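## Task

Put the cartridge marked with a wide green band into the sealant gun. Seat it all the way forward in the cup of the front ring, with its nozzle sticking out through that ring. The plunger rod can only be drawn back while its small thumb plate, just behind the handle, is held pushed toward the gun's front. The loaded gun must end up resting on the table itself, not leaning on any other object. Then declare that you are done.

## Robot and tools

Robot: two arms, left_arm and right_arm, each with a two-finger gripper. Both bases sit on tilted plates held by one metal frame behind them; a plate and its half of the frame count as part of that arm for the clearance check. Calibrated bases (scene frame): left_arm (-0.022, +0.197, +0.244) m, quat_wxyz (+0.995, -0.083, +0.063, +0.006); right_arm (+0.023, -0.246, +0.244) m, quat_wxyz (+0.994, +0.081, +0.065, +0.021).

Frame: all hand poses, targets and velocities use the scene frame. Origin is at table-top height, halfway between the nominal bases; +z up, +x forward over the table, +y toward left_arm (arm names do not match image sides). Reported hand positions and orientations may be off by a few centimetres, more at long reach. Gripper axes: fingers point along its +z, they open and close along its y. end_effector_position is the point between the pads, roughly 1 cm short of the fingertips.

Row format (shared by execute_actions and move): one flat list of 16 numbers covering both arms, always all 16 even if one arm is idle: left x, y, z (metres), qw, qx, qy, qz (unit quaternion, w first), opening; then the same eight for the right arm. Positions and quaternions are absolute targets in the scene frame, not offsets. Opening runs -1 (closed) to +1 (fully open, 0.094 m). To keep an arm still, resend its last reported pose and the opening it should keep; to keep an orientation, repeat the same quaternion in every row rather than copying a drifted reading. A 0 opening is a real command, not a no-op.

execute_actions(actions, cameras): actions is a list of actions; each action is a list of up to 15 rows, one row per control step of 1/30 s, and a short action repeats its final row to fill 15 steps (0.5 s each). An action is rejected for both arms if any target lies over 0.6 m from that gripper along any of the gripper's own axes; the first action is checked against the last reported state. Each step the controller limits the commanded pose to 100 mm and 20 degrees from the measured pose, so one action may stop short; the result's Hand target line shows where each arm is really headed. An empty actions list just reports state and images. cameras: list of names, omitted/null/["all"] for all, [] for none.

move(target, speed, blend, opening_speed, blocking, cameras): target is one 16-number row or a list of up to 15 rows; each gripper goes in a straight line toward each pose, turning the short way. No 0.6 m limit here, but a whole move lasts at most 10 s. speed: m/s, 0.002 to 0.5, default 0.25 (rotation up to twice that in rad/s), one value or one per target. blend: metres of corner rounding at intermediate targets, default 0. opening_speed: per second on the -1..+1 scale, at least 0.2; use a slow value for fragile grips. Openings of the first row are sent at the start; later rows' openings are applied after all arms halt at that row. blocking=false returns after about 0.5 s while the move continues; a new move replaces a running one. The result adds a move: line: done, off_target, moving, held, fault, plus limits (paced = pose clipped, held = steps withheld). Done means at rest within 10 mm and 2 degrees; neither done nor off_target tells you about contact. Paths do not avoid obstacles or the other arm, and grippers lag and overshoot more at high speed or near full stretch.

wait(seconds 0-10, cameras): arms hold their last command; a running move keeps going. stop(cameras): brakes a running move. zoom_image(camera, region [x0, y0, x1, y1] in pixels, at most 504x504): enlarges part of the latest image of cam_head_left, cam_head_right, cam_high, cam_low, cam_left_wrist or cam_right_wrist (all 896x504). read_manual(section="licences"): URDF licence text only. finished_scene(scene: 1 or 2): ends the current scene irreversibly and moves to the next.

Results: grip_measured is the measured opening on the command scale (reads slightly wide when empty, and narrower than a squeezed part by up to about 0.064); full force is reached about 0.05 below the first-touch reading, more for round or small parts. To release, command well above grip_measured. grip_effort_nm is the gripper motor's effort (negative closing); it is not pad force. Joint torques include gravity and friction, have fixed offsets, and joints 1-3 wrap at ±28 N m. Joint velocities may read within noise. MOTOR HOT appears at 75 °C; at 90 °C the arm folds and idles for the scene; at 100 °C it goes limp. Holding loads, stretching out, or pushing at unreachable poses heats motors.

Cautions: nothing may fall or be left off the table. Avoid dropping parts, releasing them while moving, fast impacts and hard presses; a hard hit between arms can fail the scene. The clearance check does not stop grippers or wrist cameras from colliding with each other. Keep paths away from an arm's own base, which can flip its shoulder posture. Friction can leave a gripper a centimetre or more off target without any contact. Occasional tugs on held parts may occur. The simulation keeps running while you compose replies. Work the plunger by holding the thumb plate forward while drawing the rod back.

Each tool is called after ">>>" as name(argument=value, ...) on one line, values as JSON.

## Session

>>> execute_actions(actions=[])

Scene clock: 0.00 s.
left_arm: end_effector_position=(+0.1850, +0.2909, +0.1498) grip_measured=+1.000 grip_effort_nm=n/a end_effector_quat_wxyz=(+0.094, -0.620, +0.763, +0.160) | right_arm: end_effector_position=(+0.2159, +0.0250, +0.1026) grip_measured=+1.000 grip_effort_nm=n/a end_effector_quat_wxyz=(+0.257, -0.026, +0.944, +0.204)
Joint positions: left_arm=[0.058 1.708 0.5 -0.256 -0.529 -1.295 0.094] | right_arm=[1.018 2.435 0.49 0.973 0.379 0.814 0.094]
Joint velocities: within noise
Joint torques (N m): no reading
Heat: left arm: 32 °C; right arm: 39 °C.
Hand target: left_arm +0.1885, +0.2926, +0.1525; +0.101, -0.620, +0.761, +0.161 | right_arm +0.2174, +0.0271, +0.1055; +0.261, -0.026, +0.942, +0.207
Tool commands: left_gripper/opening=+1.0 right_gripper/opening=+1.0

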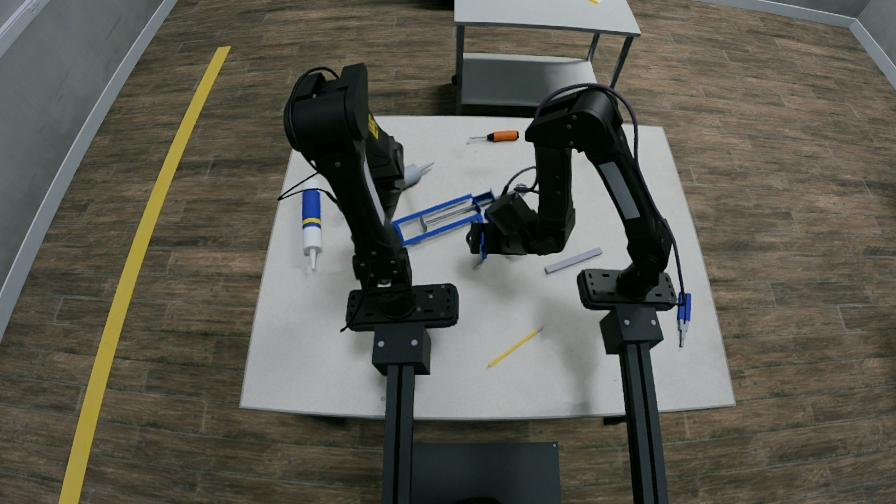

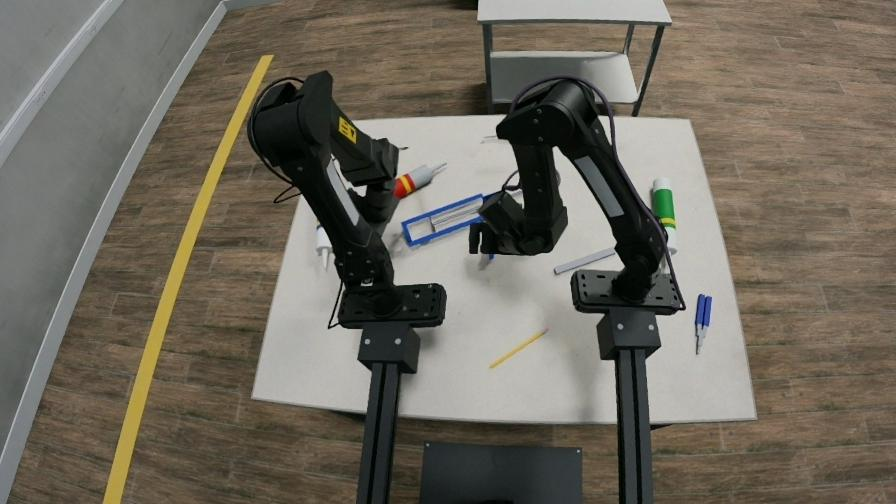

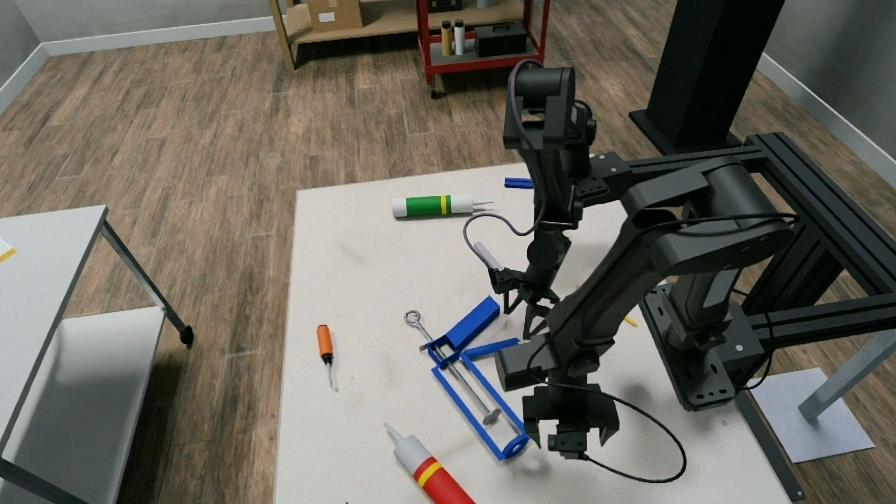

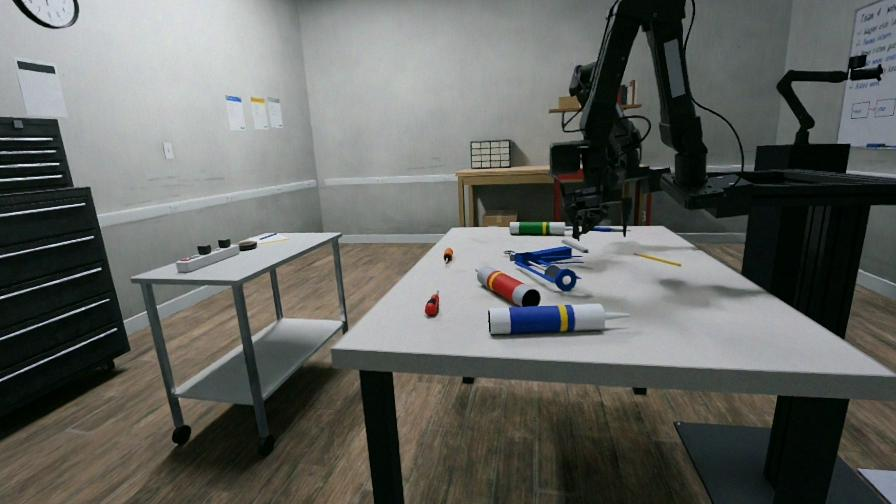

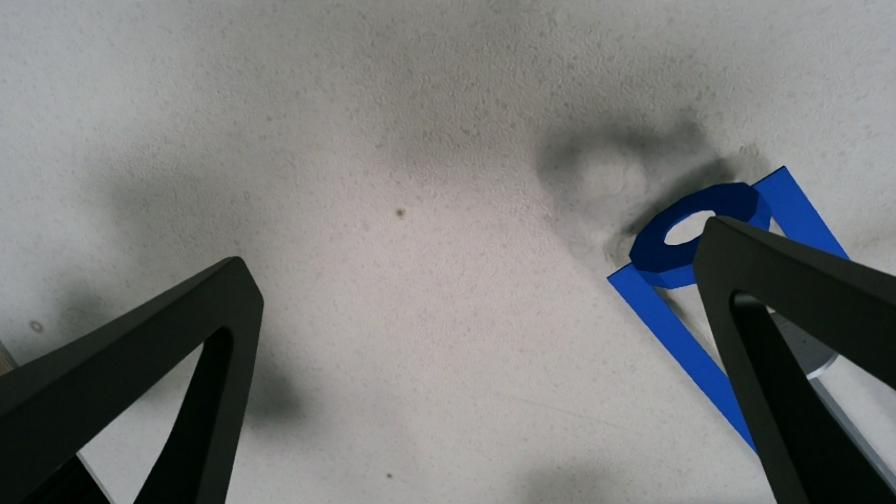

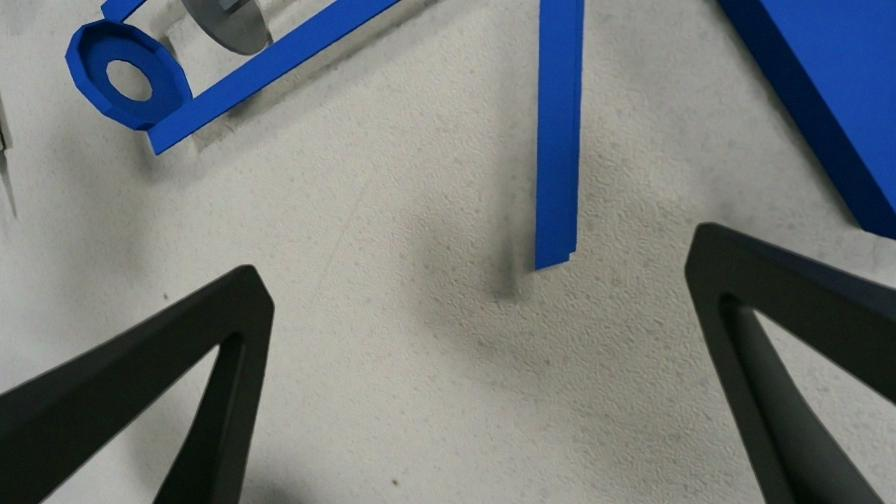

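>>> move(target=[[0.1885,0.2926,0.2,0.101,-0.62,0.761,0.161,1,0.2174,0.0271,0.2,0.261,-0.026,0.942,0.207,1],[0.15,0.40,0.30,0,-0.7071,0.7071,0,1,0.25,-0.30,0.30,0,-0.3,0.954,0,1]], speed=0.25, blend=0.02)

Scene clock: 9.90 s.
left_arm: end_effector_position=(+0.1484, +0.3966, +0.2958) grip_measured=+1.000 grip_effort_nm=0.007 end_effector_quat_wxyz=(-0.002, +0.709, -0.706, -0.002) | right_arm: end_effector_position=(+0.2475, -0.2956, +0.2952) grip_measured=+1.000 grip_effort_nm=0.022 end_effector_quat_wxyz=(+0.002, -0.301, +0.954, +0.004)
Joint positions: left_arm=[0.83 1.274 0.943 -1.027 -0.021 -0.732 0.094] | right_arm=[-0.111 1.23 0.851 -1.045 0.14 -0.69 0.094]
Joint velocities: within noise
Joint torques (N m): left_arm=[0.57 -3.02 9.01 0.09 0.06 0.15] | right_arm=[-0.18 -3.4 8.34 -0.02 0.11 -0.06]
Heat: left arm: 32 °C; right arm: 40 °C.
Hand target: left_arm +0.1500, +0.3999, +0.2999; +0.000, +0.707, -0.707, +0.000 | right_arm +0.2500, -0.2999, +0.2999; +0.000, -0.300, +0.954, +0.000
Off the commanded pose: left_arm 0.006 m, 0 deg | right_arm 0.007 m, 1 deg.
move: done

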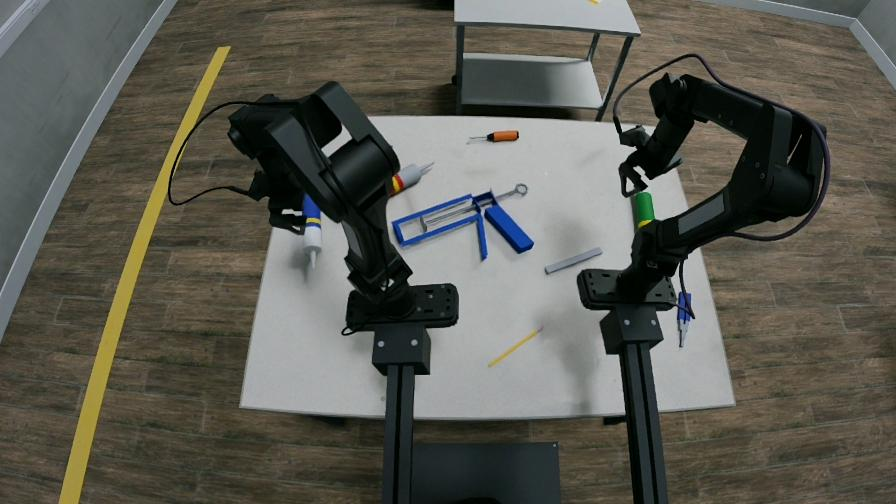

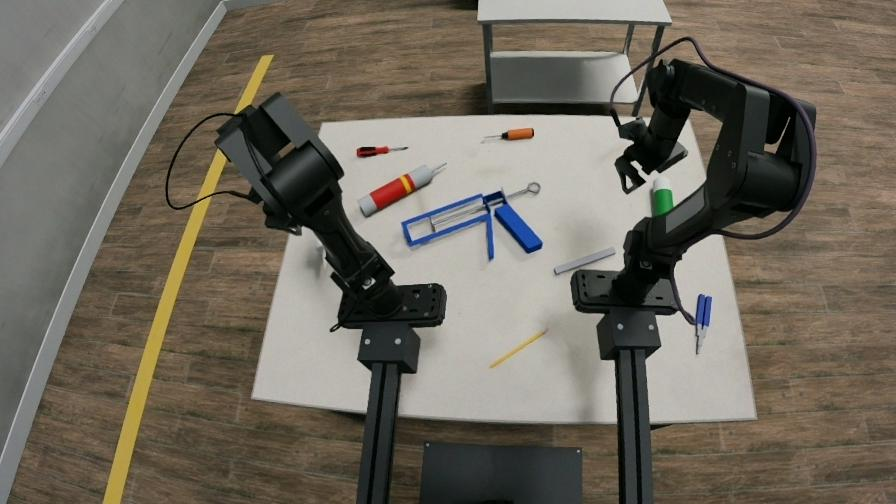

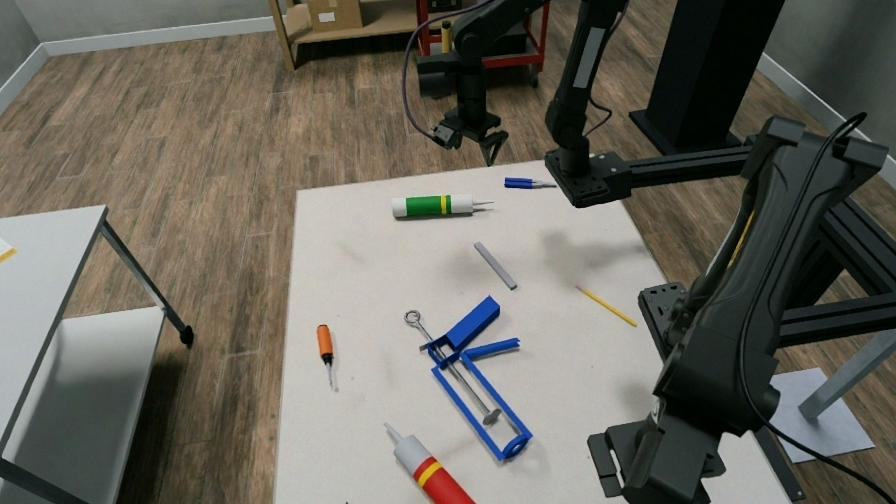

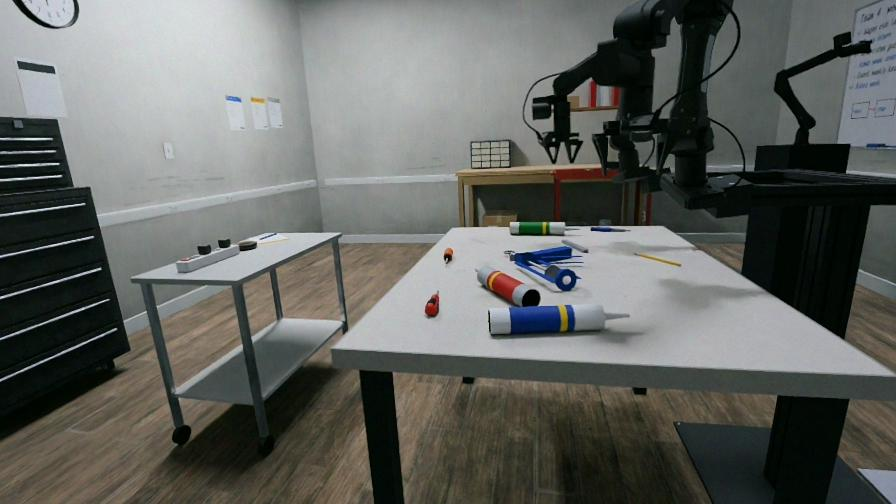

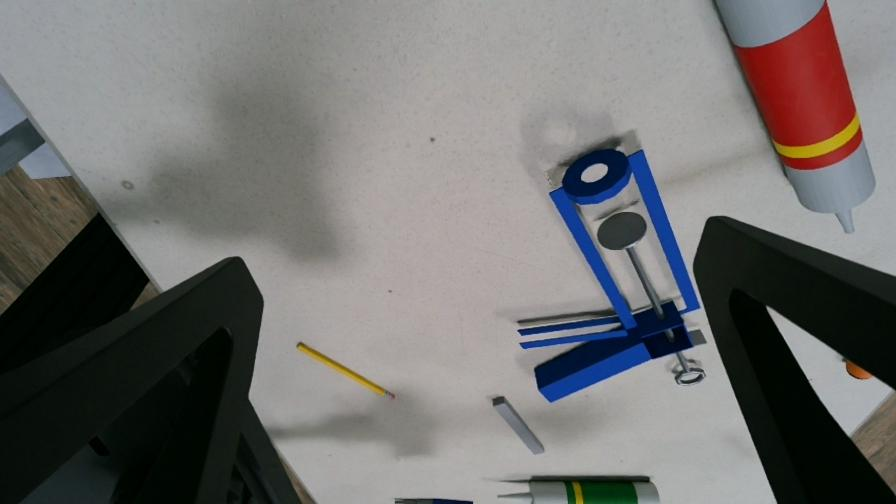

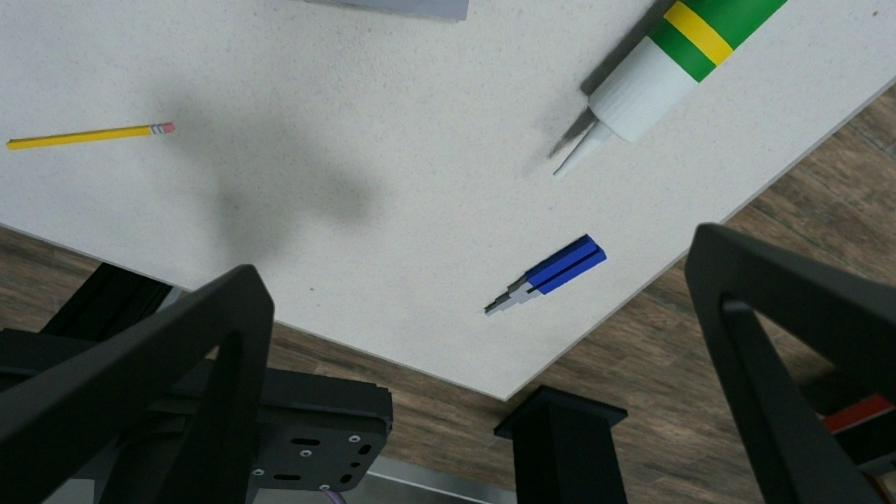

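>>> execute_actions(actions=[])

Scene clock: 24.37 s.
left_arm: end_effector_position=(+0.1483, +0.3963, +0.2958) grip_measured=+1.000 grip_effort_nm=-0.002 end_effector_quat_wxyz=(-0.002, +0.708, -0.706, -0.002) | right_arm: end_effector_position=(+0.2471, -0.2956, +0.2952) grip_measured=+1.000 grip_effort_nm=0.027 end_effector_quat_wxyz=(+0.001, -0.301, +0.953, +0.004)
Joint positions: left_arm=[0.83 1.274 0.943 -1.029 -0.021 -0.731 0.094] | right_arm=[-0.111 1.23 0.851 -1.047 0.14 -0.691 0.094]
Joint velocities: within noise
Joint torques (N m): left_arm=[0.62 -3.02 8.99 0.11 0.03 0.18] | right_arm=[-0.14 -3.38 8.43 0.04 0.09 -0.05]
Heat: left arm: 32 °C; right arm: 39 °C.
Hand target: left_arm +0.1500, +0.3999, +0.2999; +0.000, +0.707, -0.707, +0.000 | right_arm +0.2499, -0.2999, +0.2999; +0.000, -0.300, +0.954, +0.000
Tool commands: left_gripper/opening=+1.0 right_gripper/opening=+1.0
Off the commanded pose: left_arm 0.006 m, 0 deg | right_arm 0.007 m, 1 deg.

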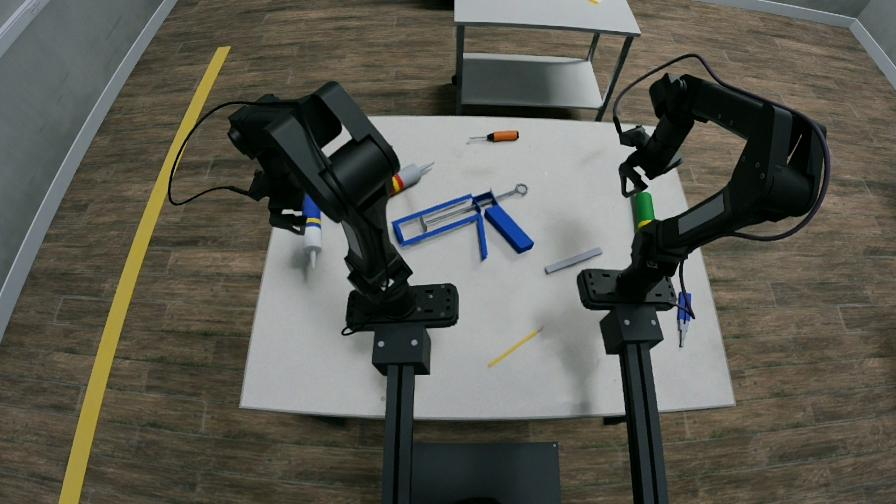

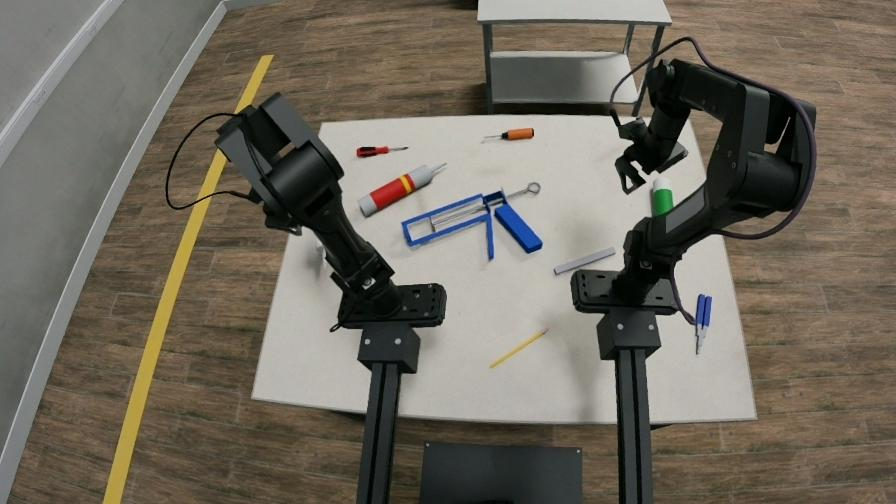

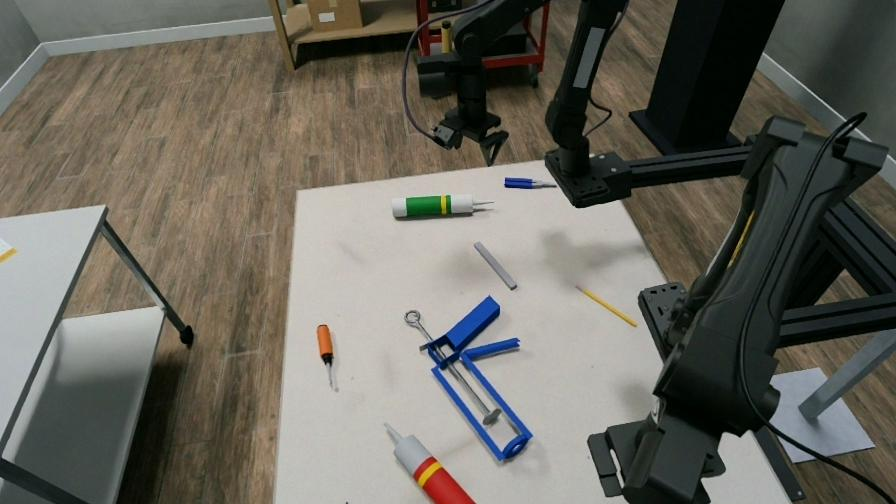

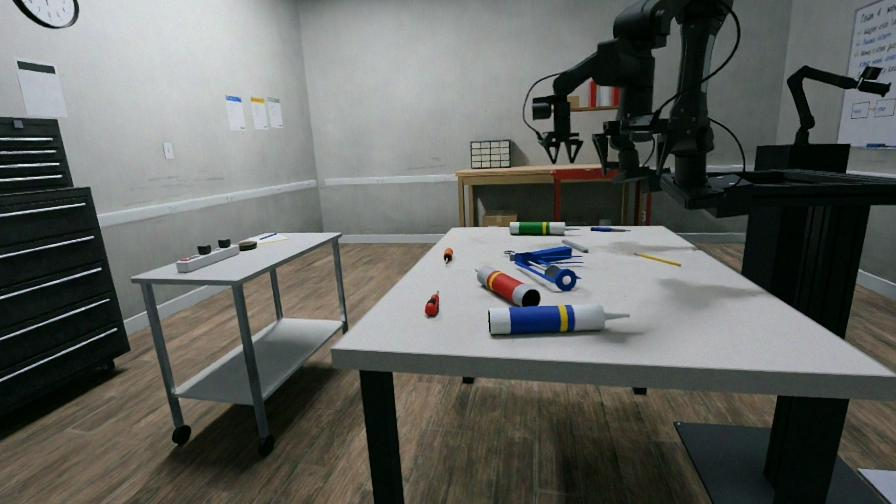

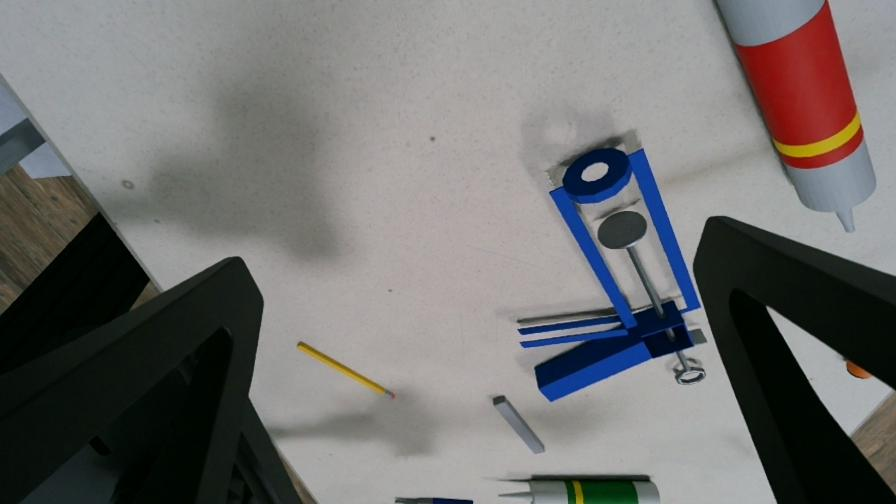

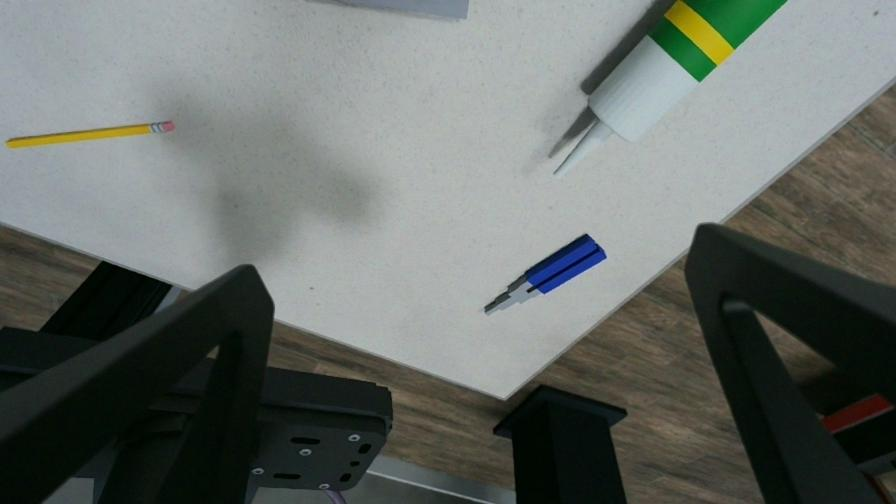

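>>> zoom_image(camera="cam_head_right", region=[400, 170, 560, 270])

>>> zoom_image(camera="cam_left_wrist", region=[510, 130, 730, 410])

>>> zoom_image(camera="cam_high", region=[390, 290, 550, 470])

Scaled by 3.150 from the camera's 896x504 image, which has a finer 1280x720 frame.

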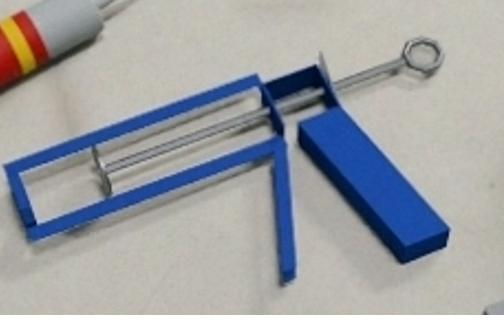

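Scaled by 1.800 from the camera's 896x504 image, which has a finer 1280x720 frame.

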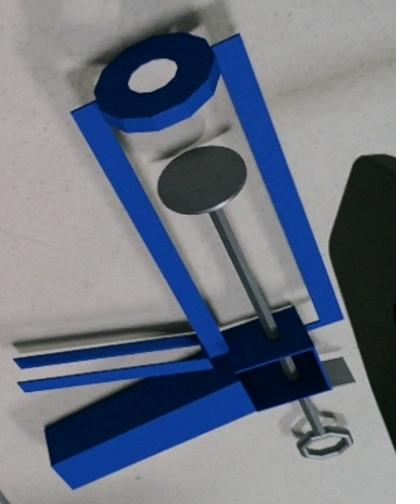

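Scaled by 2.800 from the camera's 896x504 image, which has a finer 1280x720 frame.

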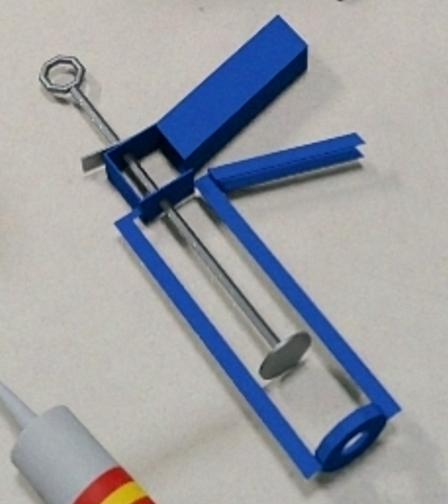

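>>> move(target=[0.37, 0.03, 0.16, 0, 0.2086, -0.978, 0, 1, 0.25, -0.30, 0.30, 0, -0.3, 0.954, 0, 1])

Scene clock: 107.93 s.
left_arm: end_effector_position=(+0.3702, +0.0341, +0.1629) grip_measured=+1.000 grip_effort_nm=0.002 end_effector_quat_wxyz=(+0.003, -0.222, +0.975, -0.009) | right_arm: end_effector_position=(+0.2469, -0.2957, +0.2952) grip_measured=+1.000 grip_effort_nm=0.022 end_effector_quat_wxyz=(+0.001, -0.301, +0.953, +0.004)
Joint positions: left_arm=[-0.454 2.298 1.525 -0.739 -0.194 -0.882 0.094] | right_arm=[-0.111 1.23 0.851 -1.047 0.14 -0.691 0.094]
Joint velocities: within noise
Joint torques (N m): left_arm=[-3.52 -7.94 8.16 0.08 -0.12 0.14] | right_arm=[-0.23 -3.26 8.38 0.03 0.1 -0.08]
Heat: left arm: 31 °C; right arm: 37 °C.
Hand target: left_arm +0.3700, +0.0300, +0.1600; +0.001, -0.209, +0.978, -0.001 | right_arm +0.2499, -0.2999, +0.2999; +0.000, -0.300, +0.954, +0.000
Off the commanded pose: left_arm 0.005 m, 2 deg | right_arm 0.007 m, 1 deg.
move: done

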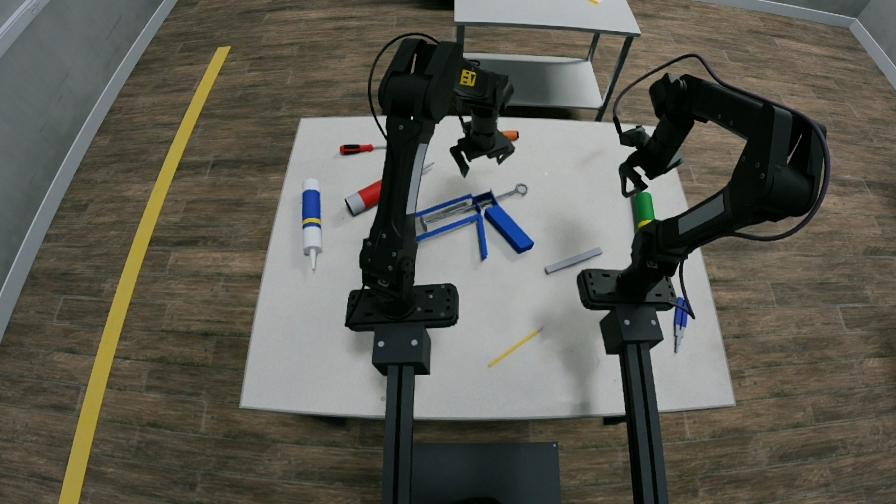

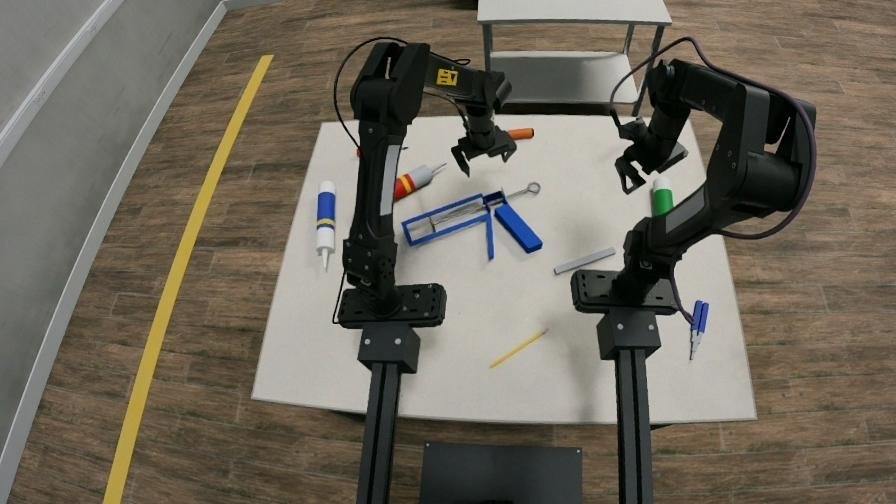

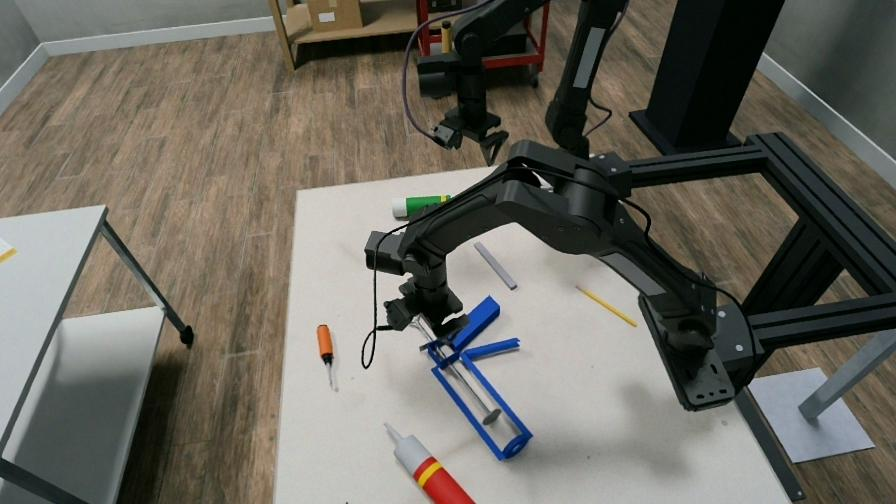

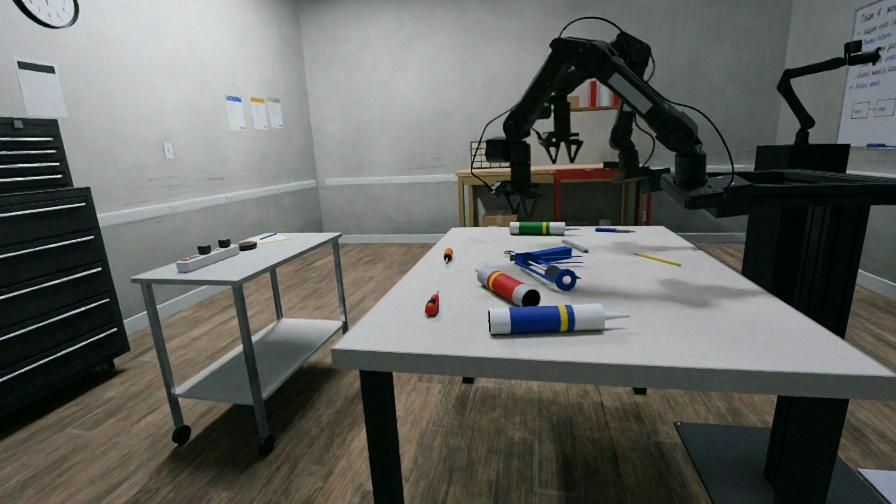

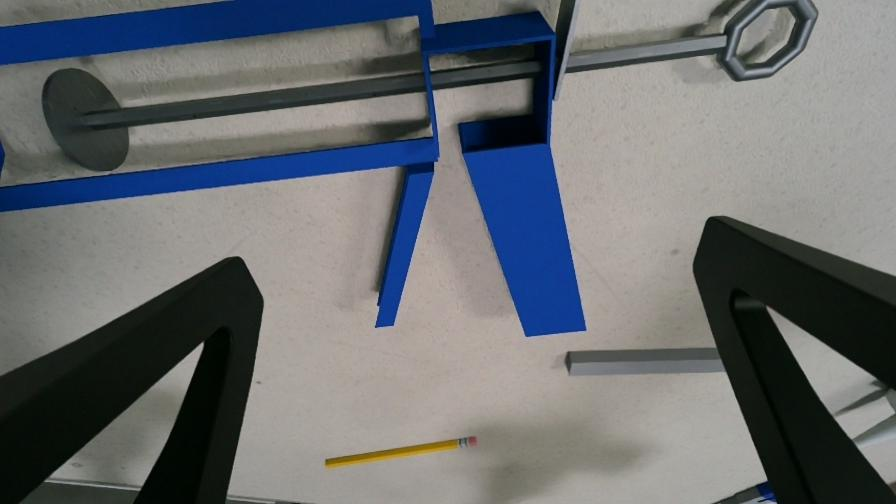

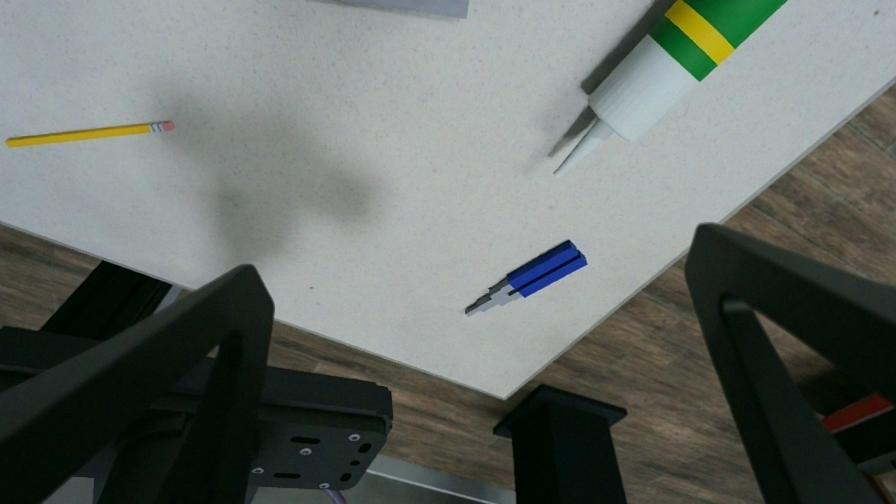

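>>> move(target=[0.386, 0.018, 0.055, 0, 0.209, -0.978, 0, 1, 0.35, -0.30, 0.20, 0.2037, -0.522, -0.818, -0.130, 1], speed=0.2, cameras=["cam_left_wrist", "cam_right_wrist", "cam_head_right"])

Scene clock: 136.57 s.
left_arm: end_effector_position=(+0.3785, +0.0184, +0.0628) grip_measured=+1.000 grip_effort_nm=-0.002 end_effector_quat_wxyz=(-0.008, -0.210, +0.978, +0.001) | right_arm: end_effector_position=(+0.3426, -0.2978, +0.2011) grip_measured=+1.000 grip_effort_nm=0.022 end_effector_quat_wxyz=(-0.208, +0.515, +0.822, +0.122)
Joint positions: left_arm=[-0.432 2.608 1.658 -0.589 -0.194 -0.843 0.094] | right_arm=[-0.339 2.029 1.356 -1.069 -0.231 0.791 0.094]
Joint velocities: within noise
Joint torques (N m): left_arm=[-2.32 -8.46 7.16 0.39 -0.09 0.16] | right_arm=[0.51 -8.53 6.86 -0.42 -0.27 0.12]
Heat: left arm: 34 °C; right arm: 38 °C.
Hand target: left_arm +0.3858, +0.0182, +0.0554; +0.000, -0.209, +0.978, +0.000 | right_arm +0.3500, -0.3001, +0.2001; -0.203, +0.522, +0.818, +0.130
Off the commanded pose: left_arm 0.011 m, 1 deg | right_arm 0.008 m, 1 deg.
move: off_target (left_arm)
Images, in order (width x height): cam_head_right 896x504, cam_left_wrist 896x504, cam_right_wrist 896x504.

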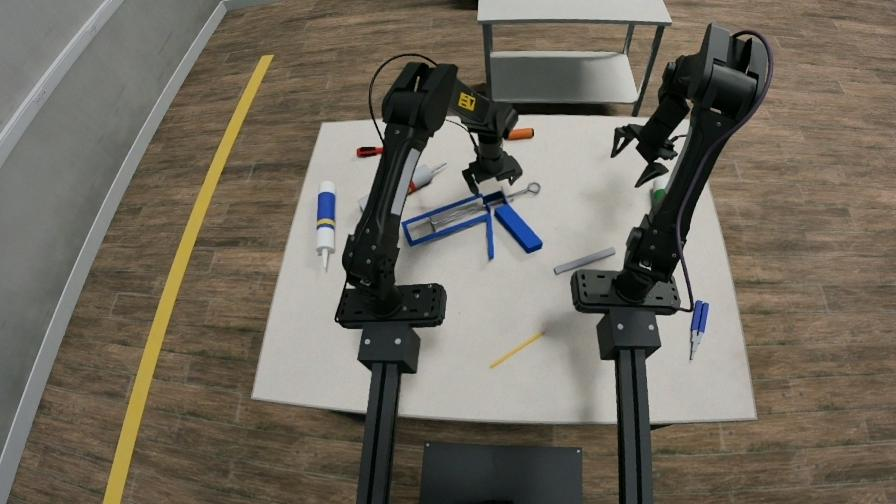

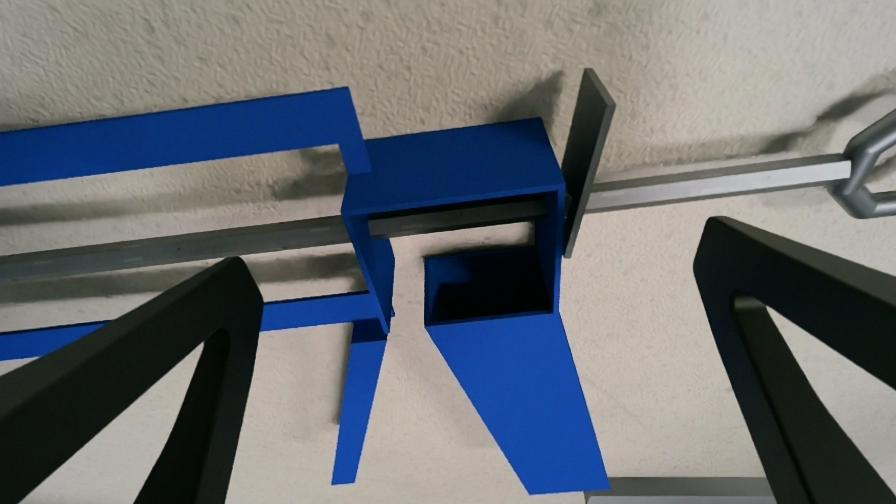

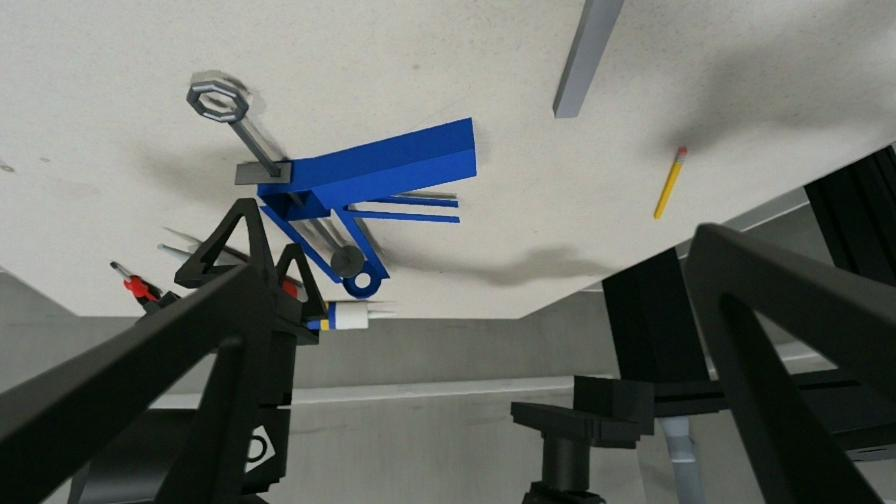

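>>> move(target=[0.380, 0.013, 0.012, 0, 0.209, -0.978, 0, 1, 0.40, -0.22, 0.15, 0.2037, -0.522, -0.818, -0.130, 1], speed=0.1, cameras=["cam_left_wrist", "cam_right_wrist", "cam_head_right"])

Scene clock: 154.23 s.
left_arm: end_effector_position=(+0.3807, +0.0142, +0.0227) grip_measured=+1.000 grip_effort_nm=-0.002 end_effector_quat_wxyz=(+0.002, -0.213, +0.977, -0.001) | right_arm: end_effector_position=(+0.3914, -0.2256, +0.1518) grip_measured=+1.000 grip_effort_nm=0.017 end_effector_quat_wxyz=(-0.209, +0.523, +0.817, +0.121)
Joint positions: left_arm=[-0.425 2.72 1.695 -0.492 -0.204 -0.836 0.094] | right_arm=[-0.142 2.253 1.486 -0.926 -0.261 1.011 0.094]
Joint velocities: within noise
Joint torques (N m): left_arm=[-2.77 -8.27 6.24 0.32 0 0.16] | right_arm=[2.62 -9.62 6.48 -0.2 -0.29 0.09]
Heat: left arm: 34 °C; right arm: 41 °C.
Hand target: left_arm +0.3796, +0.0131, +0.0123; +0.000, -0.209, +0.978, +0.000 | right_arm +0.3999, -0.2201, +0.1503; -0.204, +0.522, +0.818, +0.130
Off the commanded pose: left_arm 0.011 m, 1 deg | right_arm 0.010 m, 1 deg.
move: off_target (left_arm)
Images, in order (width x height): cam_head_right 896x504, cam_left_wrist 896x504, cam_right_wrist 896x504.

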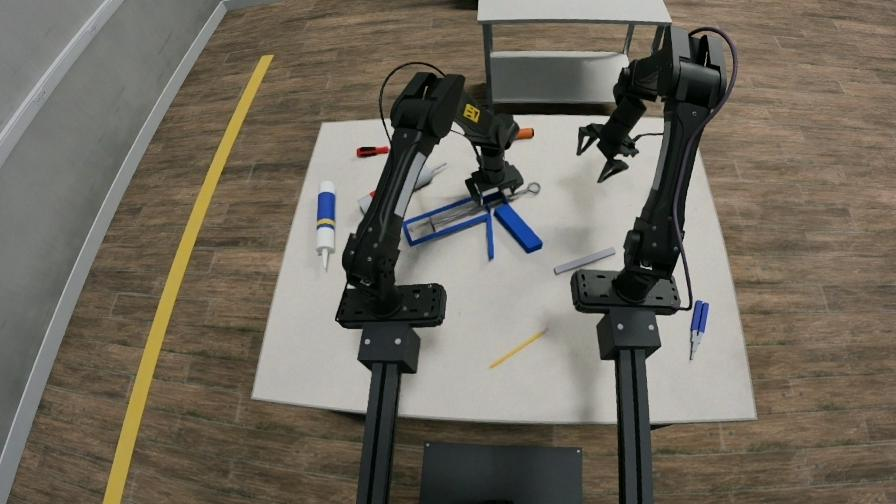

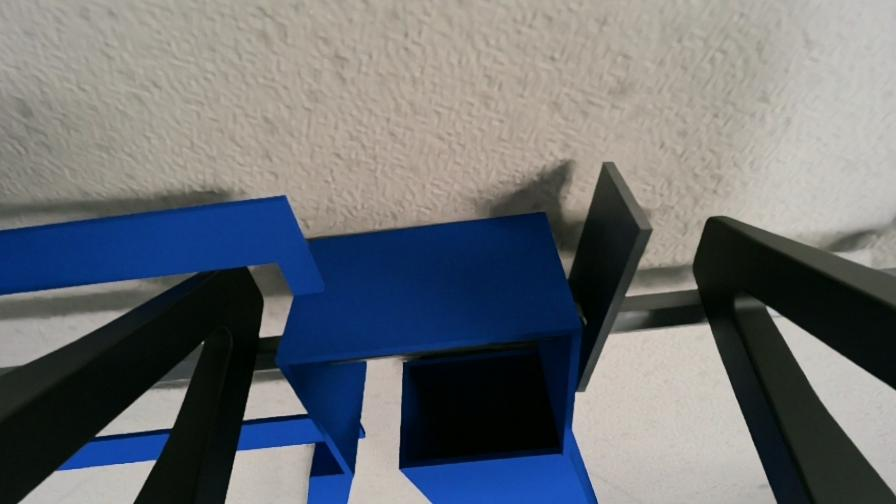

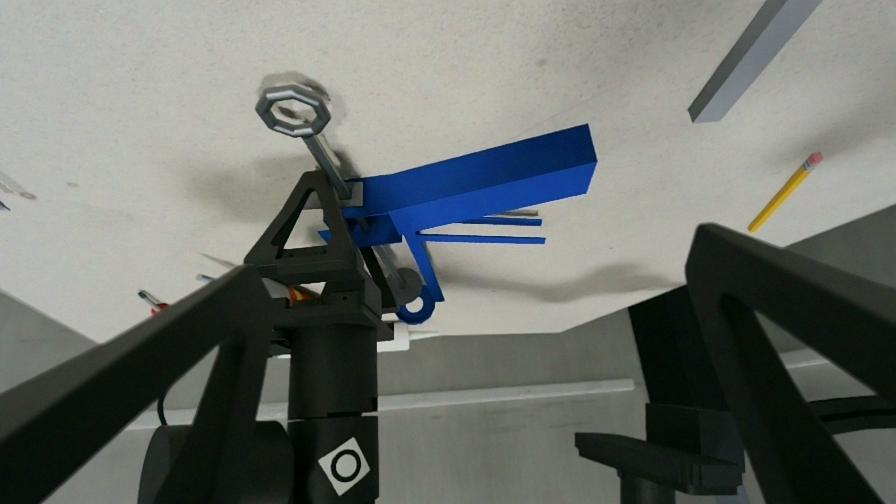

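>>> zoom_image(camera="cam_left_wrist", region=[150, 180, 410, 400])

Scaled by 1.938 from the camera's 896x504 image, which has a finer 1280x720 frame.

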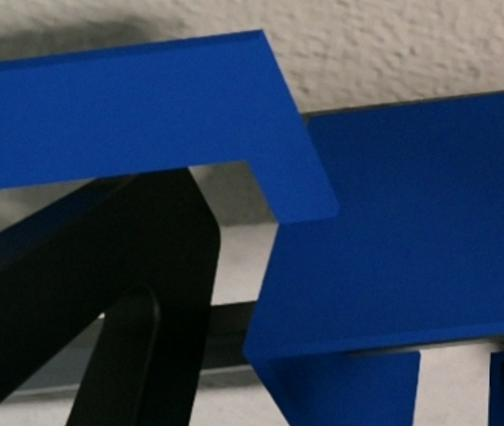

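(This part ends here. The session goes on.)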